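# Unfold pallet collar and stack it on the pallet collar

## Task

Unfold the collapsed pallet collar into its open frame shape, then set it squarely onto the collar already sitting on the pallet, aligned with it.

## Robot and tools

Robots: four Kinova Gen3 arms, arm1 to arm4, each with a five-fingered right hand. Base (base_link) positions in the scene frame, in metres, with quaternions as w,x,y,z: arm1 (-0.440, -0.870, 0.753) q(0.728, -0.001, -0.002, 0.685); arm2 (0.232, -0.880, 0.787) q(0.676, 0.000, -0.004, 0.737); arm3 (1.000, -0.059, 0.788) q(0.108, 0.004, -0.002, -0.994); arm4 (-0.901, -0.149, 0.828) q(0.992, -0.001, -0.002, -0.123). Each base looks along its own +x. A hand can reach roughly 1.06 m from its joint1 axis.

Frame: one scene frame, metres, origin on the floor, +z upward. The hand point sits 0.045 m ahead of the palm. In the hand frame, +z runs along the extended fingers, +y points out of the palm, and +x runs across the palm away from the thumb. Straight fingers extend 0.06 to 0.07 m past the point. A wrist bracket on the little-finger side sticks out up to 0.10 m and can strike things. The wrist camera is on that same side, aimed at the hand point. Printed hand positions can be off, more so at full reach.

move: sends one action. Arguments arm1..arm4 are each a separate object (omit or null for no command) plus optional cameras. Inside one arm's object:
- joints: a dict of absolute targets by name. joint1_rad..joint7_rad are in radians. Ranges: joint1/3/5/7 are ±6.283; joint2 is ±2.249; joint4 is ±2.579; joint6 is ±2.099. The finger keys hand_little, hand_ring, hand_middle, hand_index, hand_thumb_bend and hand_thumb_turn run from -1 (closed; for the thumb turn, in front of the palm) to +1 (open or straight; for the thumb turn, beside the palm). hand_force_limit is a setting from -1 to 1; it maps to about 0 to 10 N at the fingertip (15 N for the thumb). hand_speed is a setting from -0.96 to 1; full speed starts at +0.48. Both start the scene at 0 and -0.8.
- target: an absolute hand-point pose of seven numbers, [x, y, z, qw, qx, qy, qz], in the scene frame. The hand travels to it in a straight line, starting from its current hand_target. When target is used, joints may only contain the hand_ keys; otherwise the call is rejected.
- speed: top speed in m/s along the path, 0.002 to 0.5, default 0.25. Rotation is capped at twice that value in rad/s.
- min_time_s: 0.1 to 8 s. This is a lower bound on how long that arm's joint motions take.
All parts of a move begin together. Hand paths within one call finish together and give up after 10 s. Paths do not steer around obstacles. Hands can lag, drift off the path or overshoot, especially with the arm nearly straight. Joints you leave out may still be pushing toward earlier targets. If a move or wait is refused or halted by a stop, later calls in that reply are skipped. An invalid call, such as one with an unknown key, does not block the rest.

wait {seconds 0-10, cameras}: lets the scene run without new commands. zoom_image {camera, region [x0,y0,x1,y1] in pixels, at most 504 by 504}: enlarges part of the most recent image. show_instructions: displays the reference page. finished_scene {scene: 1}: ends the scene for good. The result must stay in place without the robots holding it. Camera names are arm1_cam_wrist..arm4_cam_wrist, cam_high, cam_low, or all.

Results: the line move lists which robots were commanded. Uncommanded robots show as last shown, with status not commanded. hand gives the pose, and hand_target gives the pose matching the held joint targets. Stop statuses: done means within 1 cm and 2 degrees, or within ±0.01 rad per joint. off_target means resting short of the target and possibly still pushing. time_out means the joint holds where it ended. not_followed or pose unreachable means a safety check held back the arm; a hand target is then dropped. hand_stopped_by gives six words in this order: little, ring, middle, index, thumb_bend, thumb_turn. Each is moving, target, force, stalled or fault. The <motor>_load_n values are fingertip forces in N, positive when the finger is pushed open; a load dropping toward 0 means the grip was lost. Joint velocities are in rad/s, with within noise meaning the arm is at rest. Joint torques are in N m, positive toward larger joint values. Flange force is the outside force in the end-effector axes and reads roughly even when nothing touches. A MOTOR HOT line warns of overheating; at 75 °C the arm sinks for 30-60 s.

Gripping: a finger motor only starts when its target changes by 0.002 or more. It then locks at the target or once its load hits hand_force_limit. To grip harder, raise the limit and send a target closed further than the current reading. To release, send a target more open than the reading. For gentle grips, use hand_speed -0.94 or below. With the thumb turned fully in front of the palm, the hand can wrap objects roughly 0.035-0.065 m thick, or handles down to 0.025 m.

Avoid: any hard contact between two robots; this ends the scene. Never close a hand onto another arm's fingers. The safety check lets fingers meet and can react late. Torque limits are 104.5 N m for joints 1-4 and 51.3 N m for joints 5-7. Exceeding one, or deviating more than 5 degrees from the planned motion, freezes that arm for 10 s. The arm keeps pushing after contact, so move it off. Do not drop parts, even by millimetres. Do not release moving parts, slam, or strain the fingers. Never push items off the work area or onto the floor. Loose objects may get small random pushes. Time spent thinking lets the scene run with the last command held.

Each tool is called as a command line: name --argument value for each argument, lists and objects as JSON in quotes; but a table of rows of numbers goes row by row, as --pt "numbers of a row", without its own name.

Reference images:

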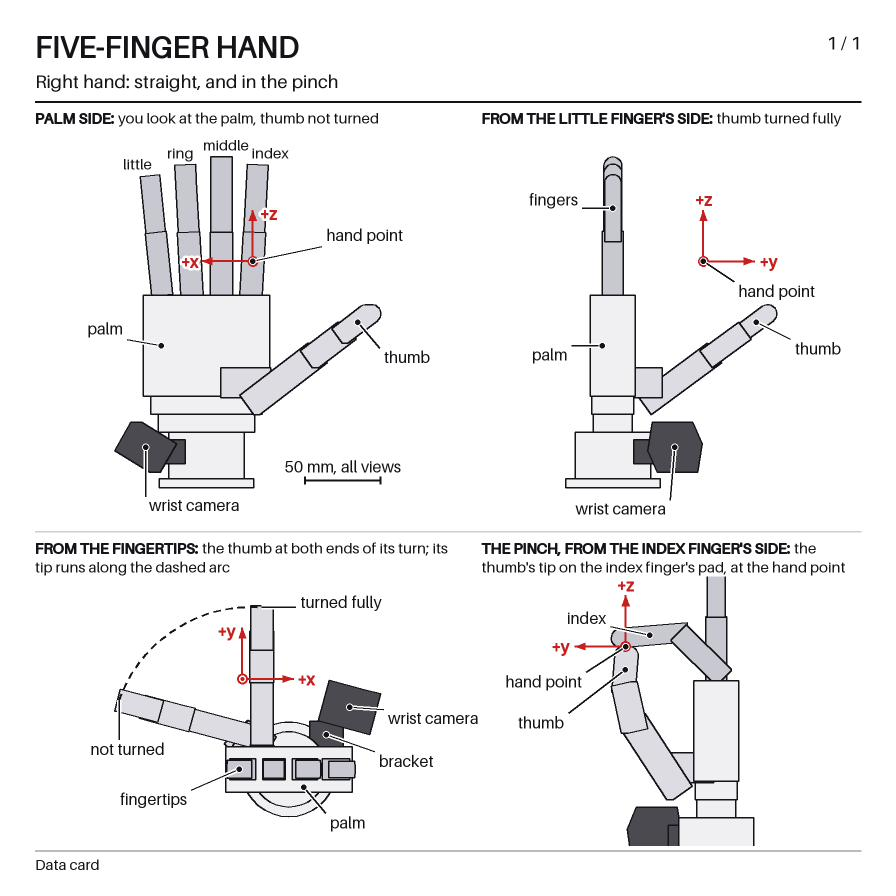

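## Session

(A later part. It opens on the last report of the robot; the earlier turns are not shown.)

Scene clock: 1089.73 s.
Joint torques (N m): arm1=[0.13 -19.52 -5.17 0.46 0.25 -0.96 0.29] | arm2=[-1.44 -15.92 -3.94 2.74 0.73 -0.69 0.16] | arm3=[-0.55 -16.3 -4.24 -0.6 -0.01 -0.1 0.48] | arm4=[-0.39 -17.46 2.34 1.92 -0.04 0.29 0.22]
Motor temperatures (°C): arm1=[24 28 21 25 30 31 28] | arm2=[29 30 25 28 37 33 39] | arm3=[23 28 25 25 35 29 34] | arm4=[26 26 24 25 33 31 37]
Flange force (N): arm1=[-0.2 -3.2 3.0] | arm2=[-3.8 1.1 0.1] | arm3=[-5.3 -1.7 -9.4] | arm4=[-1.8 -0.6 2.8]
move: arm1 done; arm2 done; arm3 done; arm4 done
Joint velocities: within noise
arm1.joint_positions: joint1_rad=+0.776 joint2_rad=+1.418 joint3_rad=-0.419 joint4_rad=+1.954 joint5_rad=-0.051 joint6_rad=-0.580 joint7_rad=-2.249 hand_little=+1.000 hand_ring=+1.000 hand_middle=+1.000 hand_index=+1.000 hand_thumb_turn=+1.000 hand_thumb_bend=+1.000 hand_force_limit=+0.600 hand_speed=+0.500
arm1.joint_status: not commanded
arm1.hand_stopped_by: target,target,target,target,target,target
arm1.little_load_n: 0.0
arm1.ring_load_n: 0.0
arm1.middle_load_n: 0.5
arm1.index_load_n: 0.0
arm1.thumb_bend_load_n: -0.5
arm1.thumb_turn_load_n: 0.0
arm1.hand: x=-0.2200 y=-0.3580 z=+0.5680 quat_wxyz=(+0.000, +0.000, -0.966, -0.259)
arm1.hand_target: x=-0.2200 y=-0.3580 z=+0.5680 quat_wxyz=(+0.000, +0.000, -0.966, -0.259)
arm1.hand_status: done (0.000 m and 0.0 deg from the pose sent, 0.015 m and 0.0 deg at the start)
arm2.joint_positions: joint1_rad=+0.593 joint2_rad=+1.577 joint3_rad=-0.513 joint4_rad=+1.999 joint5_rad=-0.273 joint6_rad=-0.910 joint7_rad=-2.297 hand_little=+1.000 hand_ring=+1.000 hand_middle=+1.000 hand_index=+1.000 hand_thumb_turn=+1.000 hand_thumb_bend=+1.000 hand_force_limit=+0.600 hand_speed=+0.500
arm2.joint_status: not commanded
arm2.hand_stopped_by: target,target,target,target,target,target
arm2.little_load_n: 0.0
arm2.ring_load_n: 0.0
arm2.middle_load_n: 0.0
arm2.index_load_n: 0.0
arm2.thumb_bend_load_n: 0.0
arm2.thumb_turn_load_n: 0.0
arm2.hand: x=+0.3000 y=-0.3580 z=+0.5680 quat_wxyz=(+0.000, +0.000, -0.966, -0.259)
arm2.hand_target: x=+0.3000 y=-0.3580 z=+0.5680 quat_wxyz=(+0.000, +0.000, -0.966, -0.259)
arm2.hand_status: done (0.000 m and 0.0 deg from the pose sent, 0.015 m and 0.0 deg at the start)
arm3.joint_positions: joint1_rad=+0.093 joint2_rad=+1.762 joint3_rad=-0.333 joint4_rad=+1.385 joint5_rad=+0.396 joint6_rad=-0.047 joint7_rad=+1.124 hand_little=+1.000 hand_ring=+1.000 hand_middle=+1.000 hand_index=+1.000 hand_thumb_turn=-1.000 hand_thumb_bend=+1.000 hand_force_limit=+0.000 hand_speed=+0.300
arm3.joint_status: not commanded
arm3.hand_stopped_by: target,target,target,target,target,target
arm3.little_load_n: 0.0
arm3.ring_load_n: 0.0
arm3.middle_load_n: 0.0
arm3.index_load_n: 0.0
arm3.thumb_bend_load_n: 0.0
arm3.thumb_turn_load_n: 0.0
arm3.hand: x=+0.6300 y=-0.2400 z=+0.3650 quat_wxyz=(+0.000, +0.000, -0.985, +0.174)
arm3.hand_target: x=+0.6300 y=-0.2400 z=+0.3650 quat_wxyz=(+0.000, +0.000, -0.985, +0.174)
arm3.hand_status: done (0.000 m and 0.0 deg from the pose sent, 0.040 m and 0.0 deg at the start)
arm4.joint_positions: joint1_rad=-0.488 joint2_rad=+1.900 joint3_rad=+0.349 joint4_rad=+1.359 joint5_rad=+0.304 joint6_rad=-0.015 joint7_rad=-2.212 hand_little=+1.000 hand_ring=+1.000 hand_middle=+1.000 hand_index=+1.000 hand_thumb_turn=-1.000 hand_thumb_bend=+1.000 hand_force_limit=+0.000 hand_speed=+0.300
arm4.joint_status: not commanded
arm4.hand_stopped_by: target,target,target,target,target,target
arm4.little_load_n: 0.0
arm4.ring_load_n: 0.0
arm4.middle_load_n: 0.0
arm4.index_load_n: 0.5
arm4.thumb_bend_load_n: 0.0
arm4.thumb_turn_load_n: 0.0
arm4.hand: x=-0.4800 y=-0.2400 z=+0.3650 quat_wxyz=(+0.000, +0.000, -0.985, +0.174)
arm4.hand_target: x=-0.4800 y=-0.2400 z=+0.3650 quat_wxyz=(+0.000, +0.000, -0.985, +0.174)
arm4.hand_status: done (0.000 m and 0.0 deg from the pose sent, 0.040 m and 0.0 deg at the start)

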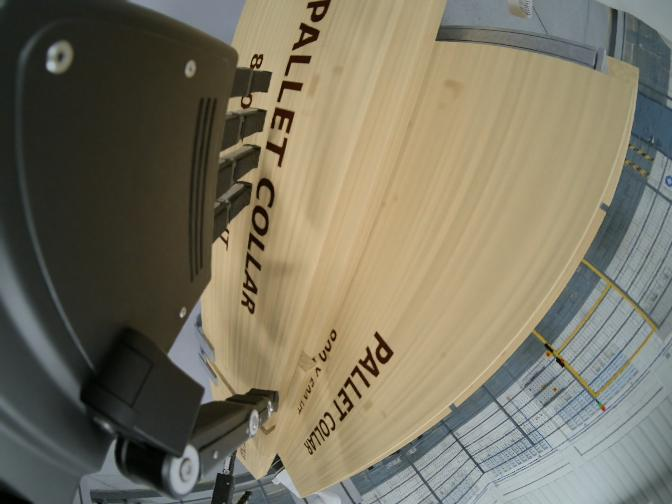

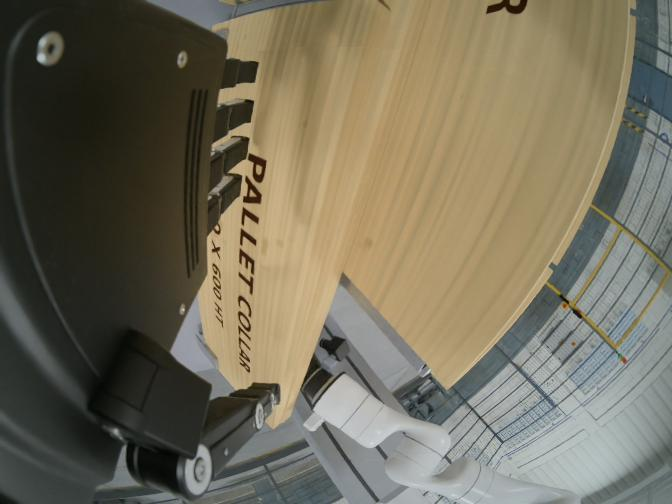

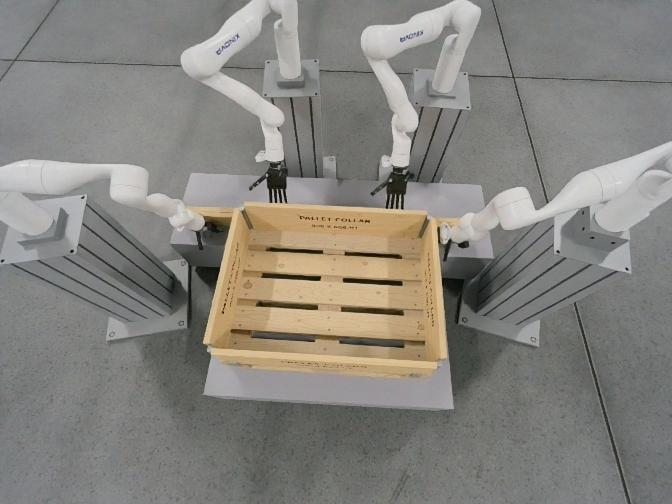

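move --arm2 '{"target": [0.30, -0.378, 0.568, 0.0, 0.0, 0.966, 0.259], "speed": 0.06}' --arm1 '{"target": [-0.22, -0.378, 0.568, 0.0, 0.0, 0.966, 0.259], "speed": 0.06}' --arm3 '{"target": [0.63, -0.260, 0.365, 0.0, 0.0, 0.985, -0.174], "speed": 0.06}' --arm4 '{"target": [-0.48, -0.260, 0.365, 0.0, 0.0, 0.985, -0.174], "speed": 0.06}' --cameras '["arm1_cam_wrist", "arm2_cam_wrist", "cam_high"]'

zoom_image --camera "cam_high" --region '[160, 150, 300, 290]'

zoom_image --camera "cam_high" --region '[380, 150, 520, 290]'

Scene clock: 1097.47 s.
Joint torques (N m): arm1=[0.23 -19.07 -5.18 0.89 0.35 -0.93 0.26] | arm2=[-1.38 -15.44 -3.68 3.2 0.71 -0.6 0.1] | arm3=[-0.89 -16.57 -4.65 -0.83 -0.03 -0.17 0.47] | arm4=[-0.28 -17.48 2.55 1.88 -0.04 0.33 0.23]
Motor temperatures (°C): arm1=[24 28 21 25 30 31 28] | arm2=[29 30 25 28 37 33 39] | arm3=[23 28 25 25 35 29 34] | arm4=[26 26 24 25 33 31 37]
Flange force (N): arm1=[0.3 -3.4 2.9] | arm2=[-3.6 0.8 0.0] | arm3=[-5.4 -0.7 -9.9] | arm4=[-1.5 -0.4 2.6]
move: arm1 done; arm2 done; arm3 done; arm4 done
Joint velocities: within noise
arm1.joint_positions: joint1_rad=+0.811 joint2_rad=+1.426 joint3_rad=-0.414 joint4_rad=+2.002 joint5_rad=-0.021 joint6_rad=-0.622 joint7_rad=-2.243 hand_little=+1.000 hand_ring=+1.000 hand_middle=+1.000 hand_index=+1.000 hand_thumb_turn=+1.000 hand_thumb_bend=+1.000 hand_force_limit=+0.600 hand_speed=+0.500
arm1.joint_status: not commanded
arm1.hand_stopped_by: target,target,target,target,target,target
arm1.little_load_n: 0.0
arm1.ring_load_n: 0.0
arm1.middle_load_n: 0.0
arm1.index_load_n: 0.0
arm1.thumb_bend_load_n: 0.0
arm1.thumb_turn_load_n: 0.0
arm1.hand: x=-0.2200 y=-0.3780 z=+0.5680 quat_wxyz=(+0.000, +0.000, -0.966, -0.259)
arm1.hand_target: x=-0.2200 y=-0.3780 z=+0.5680 quat_wxyz=(+0.000, +0.000, -0.966, -0.259)
arm1.hand_status: done (0.000 m and 0.0 deg from the pose sent, 0.020 m and 0.0 deg at the start)
arm2.joint_positions: joint1_rad=+0.610 joint2_rad=+1.597 joint3_rad=-0.507 joint4_rad=+2.050 joint5_rad=-0.241 joint6_rad=-0.969 joint7_rad=-2.308 hand_little=+1.000 hand_ring=+1.000 hand_middle=+1.000 hand_index=+1.000 hand_thumb_turn=+1.000 hand_thumb_bend=+1.000 hand_force_limit=+0.600 hand_speed=+0.500
arm2.joint_status: not commanded
arm2.hand_stopped_by: target,target,target,target,target,target
arm2.little_load_n: 0.0
arm2.ring_load_n: 0.0
arm2.middle_load_n: 0.0
arm2.index_load_n: 0.0
arm2.thumb_bend_load_n: 0.0
arm2.thumb_turn_load_n: 0.0
arm2.hand: x=+0.3000 y=-0.3780 z=+0.5680 quat_wxyz=(+0.000, +0.000, -0.966, -0.259)
arm2.hand_target: x=+0.3000 y=-0.3780 z=+0.5680 quat_wxyz=(+0.000, +0.000, -0.966, -0.259)
arm2.hand_status: done (0.000 m and 0.0 deg from the pose sent, 0.020 m and 0.0 deg at the start)
arm3.joint_positions: joint1_rad=+0.046 joint2_rad=+1.762 joint3_rad=-0.335 joint4_rad=+1.364 joint5_rad=+0.372 joint6_rad=-0.041 joint7_rad=+1.103 hand_little=+1.000 hand_ring=+1.000 hand_middle=+1.000 hand_index=+1.000 hand_thumb_turn=-1.000 hand_thumb_bend=+1.000 hand_force_limit=+0.000 hand_speed=+0.300
arm3.joint_status: not commanded
arm3.hand_stopped_by: target,target,target,target,target,target
arm3.little_load_n: 0.0
arm3.ring_load_n: 0.0
arm3.middle_load_n: 0.0
arm3.index_load_n: 0.0
arm3.thumb_bend_load_n: 0.0
arm3.thumb_turn_load_n: 0.0
arm3.hand: x=+0.6300 y=-0.2600 z=+0.3650 quat_wxyz=(+0.000, +0.000, -0.985, +0.174)
arm3.hand_target: x=+0.6300 y=-0.2600 z=+0.3650 quat_wxyz=(+0.000, +0.000, -0.985, +0.174)
arm3.hand_status: done (0.000 m and 0.0 deg from the pose sent, 0.020 m and 0.0 deg at the start)
arm4.joint_positions: joint1_rad=-0.441 joint2_rad=+1.902 joint3_rad=+0.358 joint4_rad=+1.352 joint5_rad=+0.325 joint6_rad=-0.025 joint7_rad=-2.192 hand_little=+1.000 hand_ring=+1.000 hand_middle=+1.000 hand_index=+1.000 hand_thumb_turn=-1.000 hand_thumb_bend=+1.000 hand_force_limit=+0.000 hand_speed=+0.300
arm4.joint_status: not commanded
arm4.hand_stopped_by: target,target,target,target,target,target
arm4.little_load_n: 0.0
arm4.ring_load_n: 0.0
arm4.middle_load_n: 0.0
arm4.index_load_n: 0.0
arm4.thumb_bend_load_n: 0.0
arm4.thumb_turn_load_n: 0.0
arm4.hand: x=-0.4800 y=-0.2600 z=+0.3650 quat_wxyz=(+0.000, +0.000, -0.985, +0.174)
arm4.hand_target: x=-0.4800 y=-0.2600 z=+0.3650 quat_wxyz=(+0.000, +0.000, -0.985, +0.174)
arm4.hand_status: done (0.000 m and 0.0 deg from the pose sent, 0.020 m and 0.0 deg at the start)

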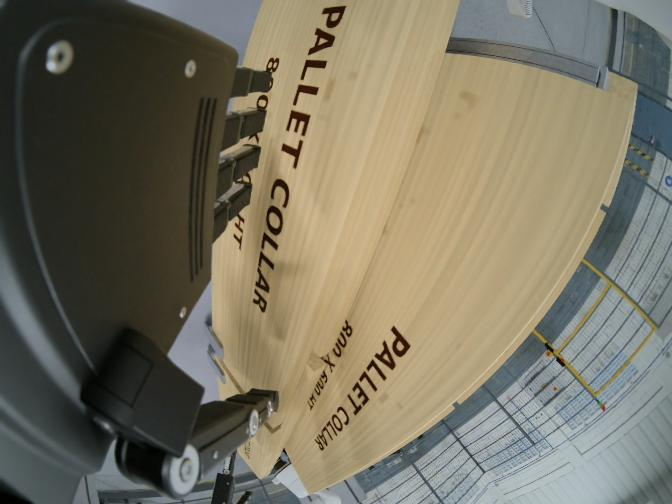

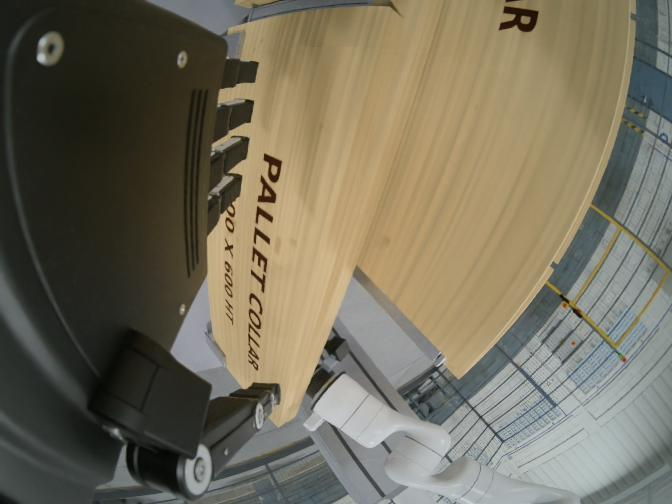

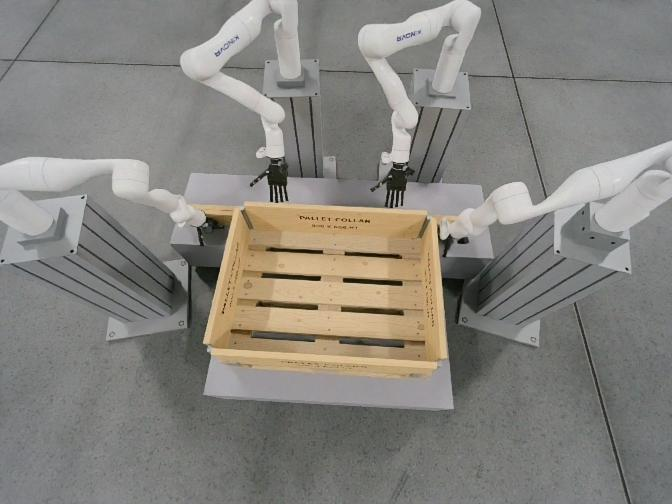

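Scaled by 3.600.

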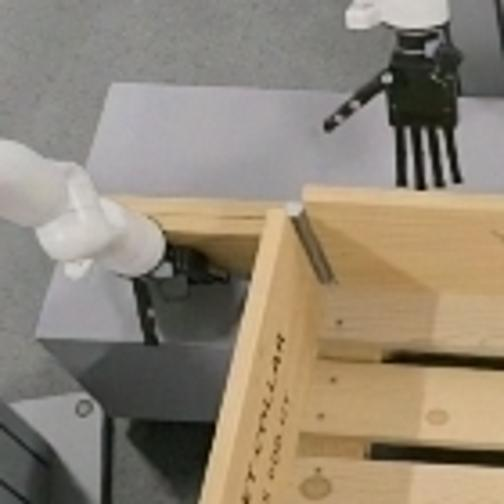

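Scaled by 3.600.

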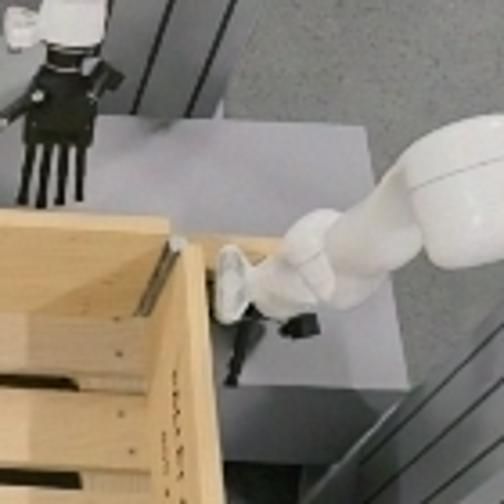

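zoom_image --camera "arm2_cam_wrist" --region '[200, 240, 420, 460]'

move --cameras '["cam_low", "arm3_cam_wrist"]'

zoom_image --camera "cam_low" --region '[0, 200, 200, 400]'

Scaled by 2.291 from the camera's image (finer frame: 960x720).

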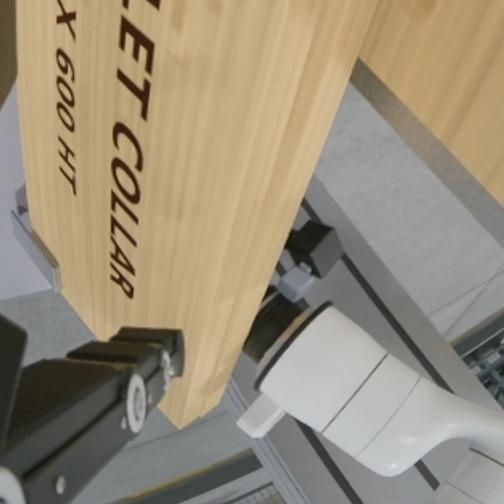

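Scene clock: 1106.03 s.
Joint torques (N m): arm1=[0.2 -19.01 -5.11 0.87 0.32 -0.91 0.28] | arm2=[-1.44 -15.38 -3.73 3.2 0.69 -0.61 0.16] | arm3=[-0.95 -16.65 -4.7 -0.85 -0.01 -0.22 0.47] | arm4=[-0.25 -17.48 2.65 1.86 -0.01 0.33 0.21]
Motor temperatures (°C): arm1=[24 28 21 25 30 31 28] | arm2=[29 30 25 28 37 33 39] | arm3=[23 28 25 25 35 29 34] | arm4=[26 26 24 25 33 31 37]
Flange force (N): arm1=[0.3 -3.4 2.7] | arm2=[-3.8 0.9 -0.1] | arm3=[-5.2 -0.5 -9.7] | arm4=[-1.5 -0.3 2.5]
Joint velocities: within noise
arm1.joint_positions: joint1_rad=+0.811 joint2_rad=+1.426 joint3_rad=-0.414 joint4_rad=+2.002 joint5_rad=-0.021 joint6_rad=-0.622 joint7_rad=-2.243 hand_little=+1.000 hand_ring=+1.000 hand_middle=+1.000 hand_index=+1.000 hand_thumb_turn=+1.000 hand_thumb_bend=+1.000 hand_force_limit=+0.600 hand_speed=+0.500
arm1.joint_status: not commanded
arm1.hand_stopped_by: target,target,target,target,target,target
arm1.little_load_n: 0.0
arm1.ring_load_n: 0.0
arm1.middle_load_n: -0.5
arm1.index_load_n: 0.0
arm1.thumb_bend_load_n: 0.0
arm1.thumb_turn_load_n: 0.0
arm1.hand: x=-0.2200 y=-0.3780 z=+0.5680 quat_wxyz=(+0.000, +0.000, -0.966, -0.259) (m; scene frame)
arm1.hand_target: x=-0.2200 y=-0.3780 z=+0.5680 quat_wxyz=(+0.000, +0.000, -0.966, -0.259) (m; scene frame)
arm1.hand_status: done (0.000 m and 0.0 deg from the pose sent, 0.020 m and 0.0 deg at the start)
arm2.joint_positions: joint1_rad=+0.610 joint2_rad=+1.597 joint3_rad=-0.507 joint4_rad=+2.050 joint5_rad=-0.241 joint6_rad=-0.969 joint7_rad=-2.308 hand_little=+1.000 hand_ring=+1.000 hand_middle=+1.000 hand_index=+1.000 hand_thumb_turn=+1.000 hand_thumb_bend=+1.000 hand_force_limit=+0.600 hand_speed=+0.500
arm2.joint_status: not commanded
arm2.hand_stopped_by: target,target,target,target,target,target
arm2.little_load_n: 0.0
arm2.ring_load_n: 0.0
arm2.middle_load_n: 0.0
arm2.index_load_n: 0.0
arm2.thumb_bend_load_n: 0.0
arm2.thumb_turn_load_n: 0.0
arm2.hand: x=+0.3000 y=-0.3780 z=+0.5680 quat_wxyz=(+0.000, +0.000, -0.966, -0.259) (m; scene frame)
arm2.hand_target: x=+0.3000 y=-0.3780 z=+0.5680 quat_wxyz=(+0.000, +0.000, -0.966, -0.259) (m; scene frame)
arm2.hand_status: done (0.000 m and 0.0 deg from the pose sent, 0.020 m and 0.0 deg at the start)
arm3.joint_positions: joint1_rad=+0.046 joint2_rad=+1.762 joint3_rad=-0.335 joint4_rad=+1.364 joint5_rad=+0.372 joint6_rad=-0.041 joint7_rad=+1.103 hand_little=+1.000 hand_ring=+1.000 hand_middle=+1.000 hand_index=+1.000 hand_thumb_turn=-1.000 hand_thumb_bend=+1.000 hand_force_limit=+0.000 hand_speed=+0.300
arm3.joint_status: not commanded
arm3.hand_stopped_by: target,target,target,target,target,target
arm3.little_load_n: 0.0
arm3.ring_load_n: 0.0
arm3.middle_load_n: 0.0
arm3.index_load_n: 0.0
arm3.thumb_bend_load_n: 0.0
arm3.thumb_turn_load_n: 0.0
arm3.hand: x=+0.6300 y=-0.2600 z=+0.3650 quat_wxyz=(+0.000, +0.000, -0.985, +0.174) (m; scene frame)
arm3.hand_target: x=+0.6300 y=-0.2600 z=+0.3650 quat_wxyz=(+0.000, +0.000, -0.985, +0.174) (m; scene frame)
arm3.hand_status: done (0.000 m and 0.0 deg from the pose sent, 0.020 m and 0.0 deg at the start)
arm4.joint_positions: joint1_rad=-0.441 joint2_rad=+1.902 joint3_rad=+0.358 joint4_rad=+1.352 joint5_rad=+0.325 joint6_rad=-0.025 joint7_rad=-2.192 hand_little=+1.000 hand_ring=+1.000 hand_middle=+1.000 hand_index=+1.000 hand_thumb_turn=-1.000 hand_thumb_bend=+1.000 hand_force_limit=+0.000 hand_speed=+0.300
arm4.joint_status: not commanded
arm4.hand_stopped_by: target,target,target,target,target,target
arm4.little_load_n: 0.0
arm4.ring_load_n: 0.0
arm4.middle_load_n: 0.0
arm4.index_load_n: 0.0
arm4.thumb_bend_load_n: 0.0
arm4.thumb_turn_load_n: 0.0
arm4.hand: x=-0.4800 y=-0.2600 z=+0.3650 quat_wxyz=(+0.000, +0.000, -0.985, +0.174) (m; scene frame)
arm4.hand_target: x=-0.4800 y=-0.2600 z=+0.3650 quat_wxyz=(+0.000, +0.000, -0.985, +0.174) (m; scene frame)
arm4.hand_status: done (0.000 m and 0.0 deg from the pose sent, 0.020 m and 0.0 deg at the start)
pictures: arm3_cam_wrist, cam_low

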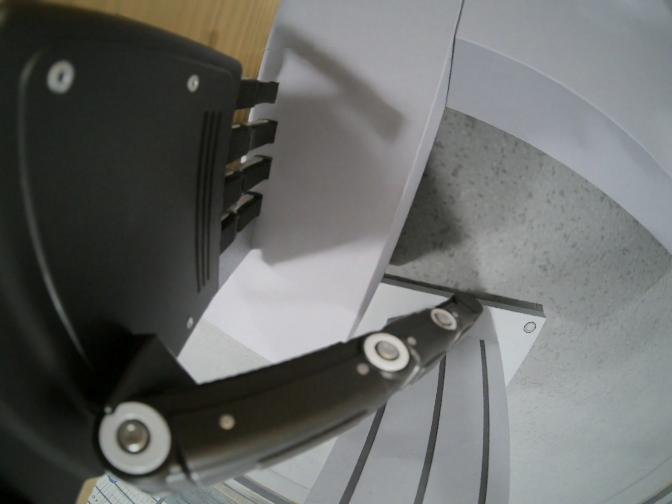

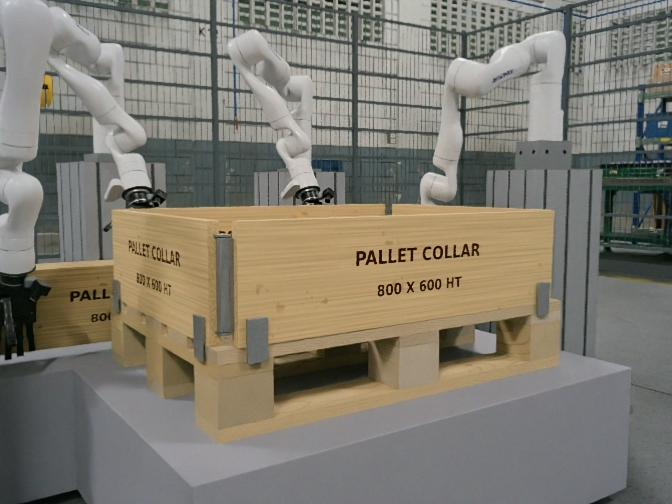

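Scaled by 2.520.

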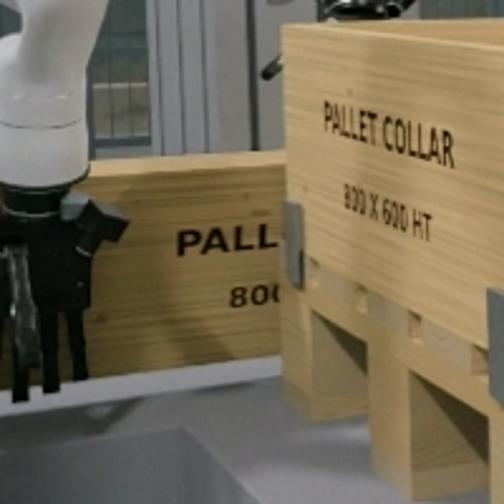

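move --arm3 '{"target": [0.63, -0.200, 0.365, 0.0, 0.0, 0.985, -0.174], "speed": 0.1}' --arm4 '{"target": [-0.48, -0.200, 0.365, 0.0, 0.0, 0.985, -0.174], "speed": 0.1}'

move --arm3 '{"target": [0.63, -0.200, 0.380, 0.0, 0.0, 0.985, -0.174], "speed": 0.1}' --arm4 '{"target": [-0.48, -0.200, 0.380, 0.0, 0.0, 0.985, -0.174], "speed": 0.1}'

move --arm3 '{"target": [0.63, -0.245, 0.380, 0.0, 0.0, 0.985, -0.174], "speed": 0.06}' --arm4 '{"target": [-0.48, -0.245, 0.380, 0.0, 0.0, 0.985, -0.174], "speed": 0.06}' --cameras '["arm1_cam_wrist", "arm2_cam_wrist", "cam_high"]'

Scene clock: 1136.77 s.
Joint torques (N m): arm1=[0.22 -19.02 -5.18 0.81 0.32 -0.93 0.3] | arm2=[-1.39 -15.46 -3.72 3.21 0.68 -0.63 0.18] | arm3=[-0.54 -15.97 -4.23 -0.26 -0.01 -0.09 0.48] | arm4=[-0.4 -17.43 2.23 1.91 0.04 0.32 0.24]
Motor temperatures (°C): arm1=[24 28 21 25 30 31 28] | arm2=[29 29 25 28 37 33 39] | arm3=[23 28 25 25 35 29 34] | arm4=[26 26 24 25 33 31 37]
Flange force (N): arm1=[0.3 -3.4 2.6] | arm2=[-3.7 0.7 0.1] | arm3=[-5.3 -2.0 -9.1] | arm4=[-1.8 -0.3 2.6]
move: arm3 done; arm4 done
Joint velocities: within noise
arm1, arm2: as last shown
arm1.middle_load_n: 0.0
arm2.thumb_turn_load_n: -0.5
arm3.joint_positions: joint1_rad=+0.191 joint2_rad=+1.762 joint3_rad=-0.332 joint4_rad=+1.419 joint5_rad=+0.445 joint6_rad=-0.048 joint7_rad=+1.167 hand_little=+1.000 hand_ring=+1.000 hand_middle=+1.000 hand_index=+1.000 hand_thumb_turn=-1.000 hand_thumb_bend=+1.000 hand_force_limit=+0.000 hand_speed=+0.300
arm3.joint_status: not commanded
arm3.hand_stopped_by: target,target,target,target,target,target
arm3.little_load_n: 0.0
arm3.ring_load_n: 0.0
arm3.middle_load_n: 0.0
arm3.index_load_n: -0.5
arm3.thumb_bend_load_n: 0.0
arm3.thumb_turn_load_n: 0.0
arm3.hand: x=+0.6300 y=-0.2000 z=+0.3650 quat_wxyz=(+0.000, +0.000, -0.985, +0.174)
arm3.hand_target: x=+0.6300 y=-0.2000 z=+0.3650 quat_wxyz=(+0.000, +0.000, -0.985, +0.174)
arm3.hand_status: done (0.000 m and 0.0 deg from the pose sent, 0.060 m and 0.0 deg at the start)
arm4.joint_positions: joint1_rad=-0.576 joint2_rad=+1.894 joint3_rad=+0.328 joint4_rad=+1.364 joint5_rad=+0.265 joint6_rad=+0.015 joint7_rad=-2.250 hand_little=+1.000 hand_ring=+1.000 hand_middle=+1.000 hand_index=+1.000 hand_thumb_turn=-1.000 hand_thumb_bend=+1.000 hand_force_limit=+0.000 hand_speed=+0.300
arm4.joint_status: not commanded
arm4.hand_stopped_by: target,target,target,target,target,target
arm4.little_load_n: 0.0
arm4.ring_load_n: 0.0
arm4.middle_load_n: 0.0
arm4.index_load_n: 0.0
arm4.thumb_bend_load_n: 0.0
arm4.thumb_turn_load_n: 0.0
arm4.hand: x=-0.4800 y=-0.2000 z=+0.3650 quat_wxyz=(+0.000, +0.000, -0.985, +0.174)
arm4.hand_target: x=-0.4800 y=-0.2000 z=+0.3650 quat_wxyz=(+0.000, +0.000, -0.985, +0.174)
arm4.hand_status: done (0.000 m and 0.0 deg from the pose sent, 0.060 m and 0.0 deg at the start)
pictures: none

Scene clock: 1137.73 s.
Joint torques (N m): arm1=[0.1 -19.02 -5.14 0.84 0.34 -0.92 0.26] | arm2=[-1.43 -15.44 -3.76 3.28 0.65 -0.59 0.13] | arm3=[-0.55 -16.03 -4.23 -0.29 -0.01 -0.11 0.48] | arm4=[-0.36 -17.48 2.3 2 0 0.32 0.23]
Motor temperatures (°C): arm1=[24 28 21 25 30 31 28] | arm2=[29 29 25 28 37 33 39] | arm3=[23 28 25 25 35 29 34] | arm4=[26 26 24 25 33 31 37]
Flange force (N): arm1=[0.1 -3.6 2.6] | arm2=[-3.9 0.7 0.3] | arm3=[-5.3 -1.9 -9.0] | arm4=[-1.8 -0.4 2.4]
move: arm3 done; arm4 done
Joint velocities: within noise
arm1, arm2: as last shown
arm2.thumb_bend_load_n: -0.5
arm2.thumb_turn_load_n: 0.0
arm3.joint_positions: joint1_rad=+0.188 joint2_rad=+1.725 joint3_rad=-0.325 joint4_rad=+1.462 joint5_rad=+0.436 joint6_rad=-0.059 joint7_rad=+1.160 hand_little=+1.000 hand_ring=+1.000 hand_middle=+1.000 hand_index=+1.000 hand_thumb_turn=-1.000 hand_thumb_bend=+1.000 hand_force_limit=+0.000 hand_speed=+0.300
arm3.joint_status: not commanded
arm3.hand_stopped_by: target,target,target,target,target,target
arm3.little_load_n: 0.0
arm3.ring_load_n: 0.0
arm3.middle_load_n: 0.0
arm3.index_load_n: 0.0
arm3.thumb_bend_load_n: 0.0
arm3.thumb_turn_load_n: 0.0
arm3.hand: x=+0.6300 y=-0.2000 z=+0.3800 quat_wxyz=(+0.000, +0.000, -0.985, +0.174)
arm3.hand_target: x=+0.6300 y=-0.2000 z=+0.3800 quat_wxyz=(+0.000, +0.000, -0.985, +0.174)
arm3.hand_status: done (0.000 m and 0.0 deg from the pose sent, 0.015 m and 0.0 deg at the start)
arm4.joint_positions: joint1_rad=-0.580 joint2_rad=+1.859 joint3_rad=+0.330 joint4_rad=+1.412 joint5_rad=+0.269 joint6_rad=+0.000 joint7_rad=-2.247 hand_little=+1.000 hand_ring=+1.000 hand_middle=+1.000 hand_index=+1.000 hand_thumb_turn=-1.000 hand_thumb_bend=+1.000 hand_force_limit=+0.000 hand_speed=+0.300
arm4.joint_status: not commanded
arm4.hand_stopped_by: target,target,target,target,target,target
arm4.little_load_n: 0.0
arm4.ring_load_n: 0.0
arm4.middle_load_n: 0.0
arm4.index_load_n: 0.0
arm4.thumb_bend_load_n: 0.0
arm4.thumb_turn_load_n: 0.0
arm4.hand: x=-0.4800 y=-0.2000 z=+0.3800 quat_wxyz=(+0.000, +0.000, -0.985, +0.174)
arm4.hand_target: x=-0.4800 y=-0.2000 z=+0.3800 quat_wxyz=(+0.000, +0.000, -0.985, +0.174)
arm4.hand_status: done (0.000 m and 0.0 deg from the pose sent, 0.015 m and 0.0 deg at the start)
pictures: none

Scene clock: 1139.00 s.
Joint torques (N m): arm1=[0.17 -18.99 -5.03 0.79 0.34 -0.95 0.3] | arm2=[-1.31 -15.46 -3.79 3.19 0.66 -0.63 0.17] | arm3=[-0.55 -16.42 -4.22 -0.64 -0.02 -0.13 0.47] | arm4=[-0.47 -17.54 2.43 1.89 -0.02 0.3 0.18]
Motor temperatures (°C): arm1=[24 28 21 25 30 31 28] | arm2=[29 29 25 28 37 33 39] | arm3=[23 28 25 25 35 29 34] | arm4=[26 26 24 25 33 31 37]
Flange force (N): arm1=[0.3 -3.4 2.4] | arm2=[-3.7 0.7 0.1] | arm3=[-5.1 -1.5 -9.1] | arm4=[-1.5 -0.9 2.4]
move: arm3 done; arm4 done
Joint velocities: within noise
arm1, arm2: as last shown
arm2.thumb_bend_load_n: 0.0
arm3.joint_positions: joint1_rad=+0.078 joint2_rad=+1.725 joint3_rad=-0.328 joint4_rad=+1.424 joint5_rad=+0.380 joint6_rad=-0.056 joint7_rad=+1.113 hand_little=+1.000 hand_ring=+1.000 hand_middle=+1.000 hand_index=+1.000 hand_thumb_turn=-1.000 hand_thumb_bend=+1.000 hand_force_limit=+0.000 hand_speed=+0.300
arm3.joint_status: not commanded
arm3.hand_stopped_by: target,target,target,target,target,target
arm3.little_load_n: 0.0
arm3.ring_load_n: 0.0
arm3.middle_load_n: 0.0
arm3.index_load_n: 0.0
arm3.thumb_bend_load_n: 0.0
arm3.thumb_turn_load_n: 0.0
arm3.hand: x=+0.6300 y=-0.2450 z=+0.3800 quat_wxyz=(+0.000, +0.000, -0.985, +0.174)
arm3.hand_target: x=+0.6300 y=-0.2450 z=+0.3800 quat_wxyz=(+0.000, +0.000, -0.985, +0.174)
arm3.hand_status: done (0.000 m and 0.0 deg from the pose sent, 0.045 m and 0.0 deg at the start)
arm4.joint_positions: joint1_rad=-0.480 joint2_rad=+1.866 joint3_rad=+0.353 joint4_rad=+1.406 joint5_rad=+0.313 joint6_rad=-0.033 joint7_rad=-2.204 hand_little=+1.000 hand_ring=+1.000 hand_middle=+1.000 hand_index=+1.000 hand_thumb_turn=-1.000 hand_thumb_bend=+1.000 hand_force_limit=+0.000 hand_speed=+0.300
arm4.joint_status: not commanded
arm4.hand_stopped_by: target,target,target,target,target,target
arm4.little_load_n: 0.0
arm4.ring_load_n: 0.0
arm4.middle_load_n: 0.0
arm4.index_load_n: 0.0
arm4.thumb_bend_load_n: 0.0
arm4.thumb_turn_load_n: 0.0
arm4.hand: x=-0.4800 y=-0.2450 z=+0.3800 quat_wxyz=(+0.000, +0.000, -0.985, +0.174)
arm4.hand_target: x=-0.4800 y=-0.2450 z=+0.3800 quat_wxyz=(+0.000, +0.000, -0.985, +0.174)
arm4.hand_status: done (0.000 m and 0.0 deg from the pose sent, 0.045 m and 0.0 deg at the start)

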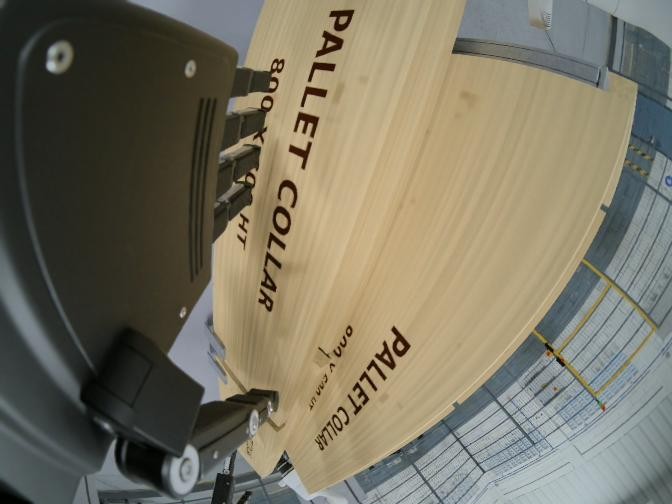

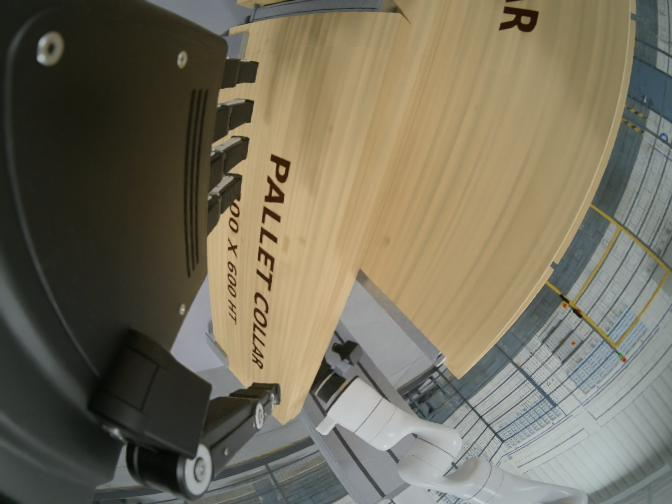

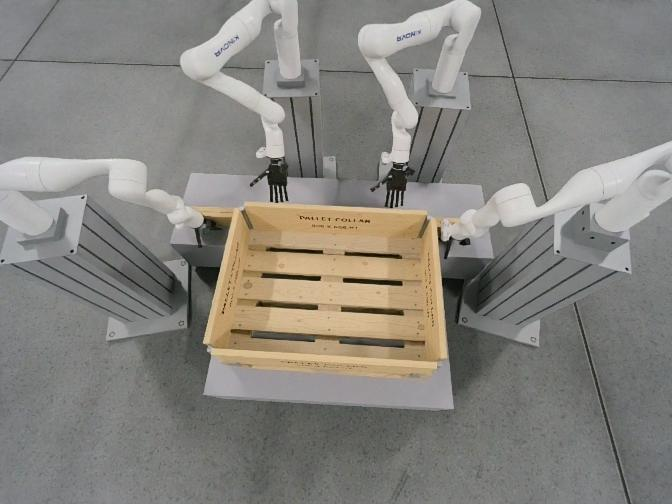

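move --cameras '["cam_low"]'

zoom_image --camera "cam_low" --region '[0, 240, 130, 370]'

zoom_image --camera "cam_low" --region '[170, 200, 300, 400]'

Scene clock: 1146.13 s.
Joint torques (N m): arm1=[0.16 -19 -5.12 0.87 0.35 -0.99 0.21] | arm2=[-1.36 -15.43 -3.76 3.22 0.67 -0.6 0.18] | arm3=[-0.54 -16.39 -4.25 -0.67 -0.02 -0.14 0.48] | arm4=[-0.42 -17.56 2.41 1.89 -0.02 0.3 0.23]
Motor temperatures (°C): arm1=[24 28 21 25 30 31 28] | arm2=[29 29 25 28 37 33 39] | arm3=[23 28 25 25 35 29 34] | arm4=[26 27 24 25 33 31 37]
Flange force (N): arm1=[0.0 -3.3 2.7] | arm2=[-3.7 0.7 0.1] | arm3=[-5.2 -1.6 -9.3] | arm4=[-1.4 -0.7 2.4]
Joint velocities: within noise
arm1.joint_positions: joint1_rad=+0.811 joint2_rad=+1.426 joint3_rad=-0.414 joint4_rad=+2.002 joint5_rad=-0.021 joint6_rad=-0.622 joint7_rad=-2.243 hand_little=+1.000 hand_ring=+1.000 hand_middle=+1.000 hand_index=+1.000 hand_thumb_turn=+1.000 hand_thumb_bend=+1.000 hand_force_limit=+0.600 hand_speed=+0.500
arm1.joint_status: not commanded
arm1.hand_stopped_by: target,target,target,target,target,target
arm1.little_load_n: 0.0
arm1.ring_load_n: 0.0
arm1.middle_load_n: -0.5
arm1.index_load_n: 0.0
arm1.thumb_bend_load_n: 0.0
arm1.thumb_turn_load_n: 0.0
arm1.hand: x=-0.2200 y=-0.3780 z=+0.5680 quat_wxyz=(+0.000, +0.000, -0.966, -0.259) (m; scene frame)
arm1.hand_target: x=-0.2200 y=-0.3780 z=+0.5680 quat_wxyz=(+0.000, +0.000, -0.966, -0.259) (m; scene frame)
arm1.hand_status: not commanded
arm2.joint_positions: joint1_rad=+0.610 joint2_rad=+1.597 joint3_rad=-0.507 joint4_rad=+2.050 joint5_rad=-0.241 joint6_rad=-0.969 joint7_rad=-2.308 hand_little=+1.000 hand_ring=+1.000 hand_middle=+1.000 hand_index=+1.000 hand_thumb_turn=+1.000 hand_thumb_bend=+1.000 hand_force_limit=+0.600 hand_speed=+0.500
arm2.joint_status: not commanded
arm2.hand_stopped_by: target,target,target,target,target,target
arm2.little_load_n: 0.0
arm2.ring_load_n: 0.0
arm2.middle_load_n: 0.0
arm2.index_load_n: 0.0
arm2.thumb_bend_load_n: 0.0
arm2.thumb_turn_load_n: 0.0
arm2.hand: x=+0.3000 y=-0.3780 z=+0.5680 quat_wxyz=(+0.000, +0.000, -0.966, -0.259) (m; scene frame)
arm2.hand_target: x=+0.3000 y=-0.3780 z=+0.5680 quat_wxyz=(+0.000, +0.000, -0.966, -0.259) (m; scene frame)
arm2.hand_status: not commanded
arm3.joint_positions: joint1_rad=+0.078 joint2_rad=+1.725 joint3_rad=-0.328 joint4_rad=+1.424 joint5_rad=+0.380 joint6_rad=-0.056 joint7_rad=+1.113 hand_little=+1.000 hand_ring=+1.000 hand_middle=+1.000 hand_index=+1.000 hand_thumb_turn=-1.000 hand_thumb_bend=+1.000 hand_force_limit=+0.000 hand_speed=+0.300
arm3.joint_status: not commanded
arm3.hand_stopped_by: target,target,target,target,target,target
arm3.little_load_n: 0.0
arm3.ring_load_n: 0.0
arm3.middle_load_n: 0.0
arm3.index_load_n: 0.0
arm3.thumb_bend_load_n: -0.5
arm3.thumb_turn_load_n: 0.0
arm3.hand: x=+0.6300 y=-0.2450 z=+0.3800 quat_wxyz=(+0.000, +0.000, -0.985, +0.174) (m; scene frame)
arm3.hand_target: x=+0.6300 y=-0.2450 z=+0.3800 quat_wxyz=(+0.000, +0.000, -0.985, +0.174) (m; scene frame)
arm3.hand_status: done (0.000 m and 0.0 deg from the pose sent, 0.045 m and 0.0 deg at the start)
arm4.joint_positions: joint1_rad=-0.480 joint2_rad=+1.866 joint3_rad=+0.353 joint4_rad=+1.406 joint5_rad=+0.313 joint6_rad=-0.033 joint7_rad=-2.204 hand_little=+1.000 hand_ring=+1.000 hand_middle=+1.000 hand_index=+1.000 hand_thumb_turn=-1.000 hand_thumb_bend=+1.000 hand_force_limit=+0.000 hand_speed=+0.300
arm4.joint_status: not commanded
arm4.hand_stopped_by: target,target,target,target,target,target
arm4.little_load_n: 0.0
arm4.ring_load_n: 0.0
arm4.middle_load_n: 0.0
arm4.index_load_n: 0.0
arm4.thumb_bend_load_n: 0.0
arm4.thumb_turn_load_n: 0.0
arm4.hand: x=-0.4800 y=-0.2450 z=+0.3800 quat_wxyz=(+0.000, +0.000, -0.985, +0.174) (m; scene frame)
arm4.hand_target: x=-0.4800 y=-0.2450 z=+0.3800 quat_wxyz=(+0.000, +0.000, -0.985, +0.174) (m; scene frame)
arm4.hand_status: done (0.000 m and 0.0 deg from the pose sent, 0.045 m and 0.0 deg at the start)
pictures: cam_low

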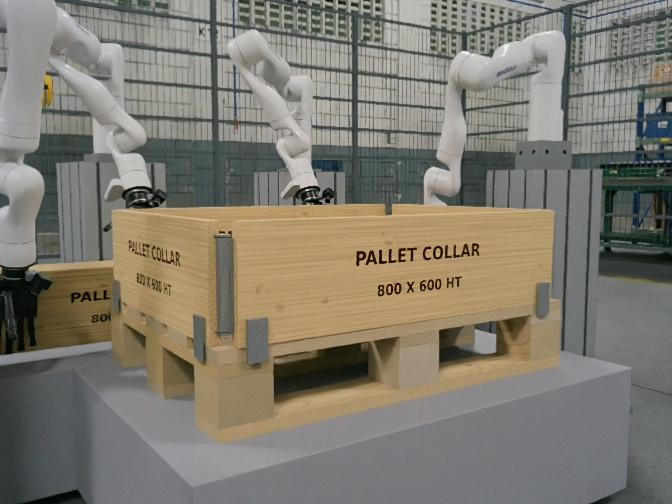

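Scaled by 3.877.

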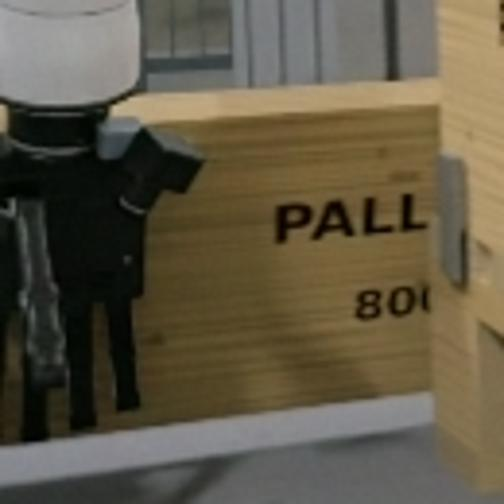

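Scaled by 2.520.

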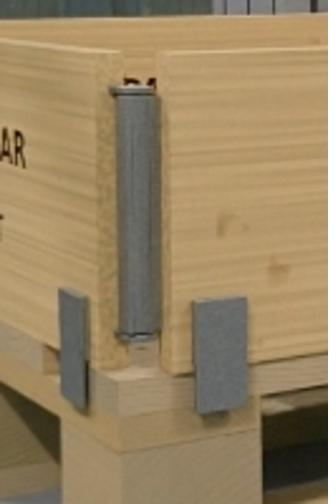

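move --cameras '["cam_high"]'

zoom_image --camera "cam_high" --region '[170, 180, 250, 260]'

zoom_image --camera "cam_high" --region '[420, 180, 500, 260]'

Scene clock: 1154.80 s.
Joint torques (N m): arm1=[0.13 -19.05 -5.18 0.75 0.29 -0.95 0.29] | arm2=[-1.37 -15.45 -3.76 3.23 0.69 -0.65 0.15] | arm3=[-0.54 -16.39 -4.25 -0.64 0 -0.14 0.47] | arm4=[-0.4 -17.57 2.46 1.97 0.03 0.28 0.19]
Motor temperatures (°C): arm1=[24 28 21 25 30 31 28] | arm2=[29 29 25 28 37 33 39] | arm3=[23 28 25 25 35 29 34] | arm4=[26 27 24 25 33 31 37]
Flange force (N): arm1=[0.1 -3.7 2.4] | arm2=[-3.8 0.9 0.2] | arm3=[-5.1 -1.6 -9.2] | arm4=[-1.6 -0.6 2.6]
Joint velocities: within noise
arm1.joint_positions: joint1_rad=+0.811 joint2_rad=+1.426 joint3_rad=-0.414 joint4_rad=+2.002 joint5_rad=-0.021 joint6_rad=-0.622 joint7_rad=-2.243 hand_little=+1.000 hand_ring=+1.000 hand_middle=+1.000 hand_index=+1.000 hand_thumb_turn=+1.000 hand_thumb_bend=+1.000 hand_force_limit=+0.600 hand_speed=+0.500
arm1.joint_status: not commanded
arm1.hand_stopped_by: target,target,target,target,target,target
arm1.little_load_n: 0.0
arm1.ring_load_n: 0.0
arm1.middle_load_n: 0.0
arm1.index_load_n: 0.0
arm1.thumb_bend_load_n: 0.0
arm1.thumb_turn_load_n: 0.0
arm1.hand: x=-0.2200 y=-0.3780 z=+0.5680 quat_wxyz=(+0.000, +0.000, -0.966, -0.259) (m; scene frame)
arm1.hand_target: x=-0.2200 y=-0.3780 z=+0.5680 quat_wxyz=(+0.000, +0.000, -0.966, -0.259) (m; scene frame)
arm1.hand_status: not commanded
arm2.joint_positions: joint1_rad=+0.610 joint2_rad=+1.597 joint3_rad=-0.507 joint4_rad=+2.050 joint5_rad=-0.241 joint6_rad=-0.969 joint7_rad=-2.308 hand_little=+1.000 hand_ring=+1.000 hand_middle=+1.000 hand_index=+1.000 hand_thumb_turn=+1.000 hand_thumb_bend=+1.000 hand_force_limit=+0.600 hand_speed=+0.500
arm2.joint_status: not commanded
arm2.hand_stopped_by: target,target,target,target,target,target
arm2.little_load_n: 0.0
arm2.ring_load_n: 0.0
arm2.middle_load_n: 0.0
arm2.index_load_n: 0.0
arm2.thumb_bend_load_n: -0.5
arm2.thumb_turn_load_n: 0.0
arm2.hand: x=+0.3000 y=-0.3780 z=+0.5680 quat_wxyz=(+0.000, +0.000, -0.966, -0.259) (m; scene frame)
arm2.hand_target: x=+0.3000 y=-0.3780 z=+0.5680 quat_wxyz=(+0.000, +0.000, -0.966, -0.259) (m; scene frame)
arm2.hand_status: not commanded
arm3.joint_positions: joint1_rad=+0.078 joint2_rad=+1.725 joint3_rad=-0.328 joint4_rad=+1.424 joint5_rad=+0.380 joint6_rad=-0.056 joint7_rad=+1.113 hand_little=+1.000 hand_ring=+1.000 hand_middle=+1.000 hand_index=+1.000 hand_thumb_turn=-1.000 hand_thumb_bend=+1.000 hand_force_limit=+0.000 hand_speed=+0.300
arm3.joint_status: not commanded
arm3.hand_stopped_by: target,target,target,target,target,target
arm3.little_load_n: 0.0
arm3.ring_load_n: 0.0
arm3.middle_load_n: 0.0
arm3.index_load_n: 0.0
arm3.thumb_bend_load_n: 0.0
arm3.thumb_turn_load_n: 0.0
arm3.hand: x=+0.6300 y=-0.2450 z=+0.3800 quat_wxyz=(+0.000, +0.000, -0.985, +0.174) (m; scene frame)
arm3.hand_target: x=+0.6300 y=-0.2450 z=+0.3800 quat_wxyz=(+0.000, +0.000, -0.985, +0.174) (m; scene frame)
arm3.hand_status: done (0.000 m and 0.0 deg from the pose sent, 0.045 m and 0.0 deg at the start)
arm4.joint_positions: joint1_rad=-0.480 joint2_rad=+1.866 joint3_rad=+0.353 joint4_rad=+1.406 joint5_rad=+0.313 joint6_rad=-0.033 joint7_rad=-2.204 hand_little=+1.000 hand_ring=+1.000 hand_middle=+1.000 hand_index=+1.000 hand_thumb_turn=-1.000 hand_thumb_bend=+1.000 hand_force_limit=+0.000 hand_speed=+0.300
arm4.joint_status: not commanded
arm4.hand_stopped_by: target,target,target,target,target,target
arm4.little_load_n: 0.0
arm4.ring_load_n: 0.0
arm4.middle_load_n: 0.0
arm4.index_load_n: 0.0
arm4.thumb_bend_load_n: 0.0
arm4.thumb_turn_load_n: 0.0
arm4.hand: x=-0.4800 y=-0.2450 z=+0.3800 quat_wxyz=(+0.000, +0.000, -0.985, +0.174) (m; scene frame)
arm4.hand_target: x=-0.4800 y=-0.2450 z=+0.3800 quat_wxyz=(+0.000, +0.000, -0.985, +0.174) (m; scene frame)
arm4.hand_status: done (0.000 m and 0.0 deg from the pose sent, 0.045 m and 0.0 deg at the start)
pictures: cam_high

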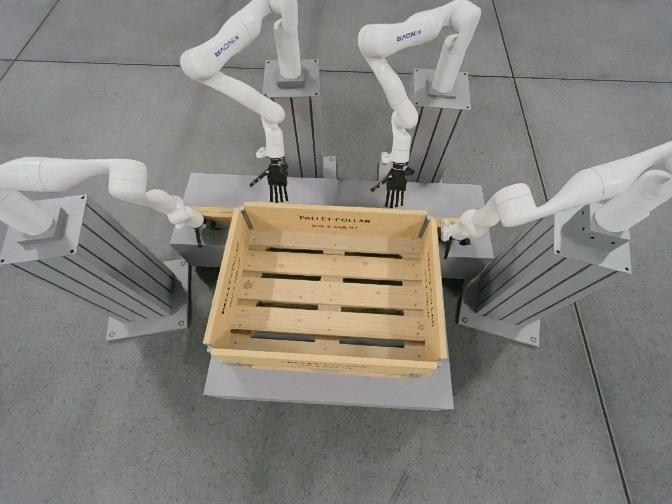

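Scaled by 6.300.

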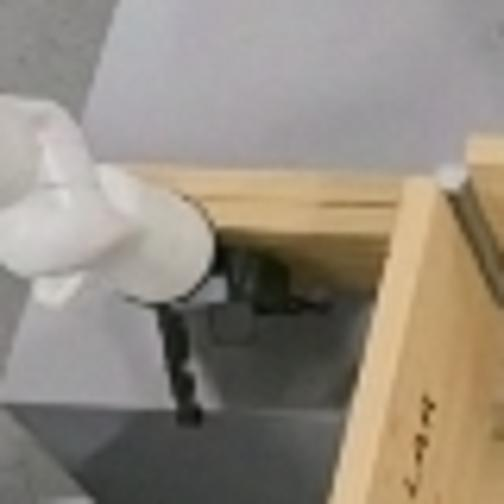

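Scaled by 6.300.

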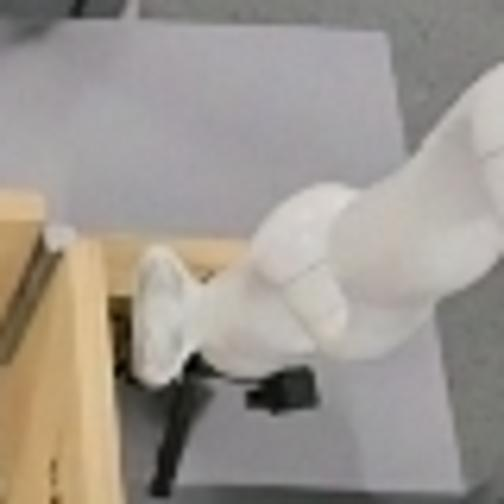

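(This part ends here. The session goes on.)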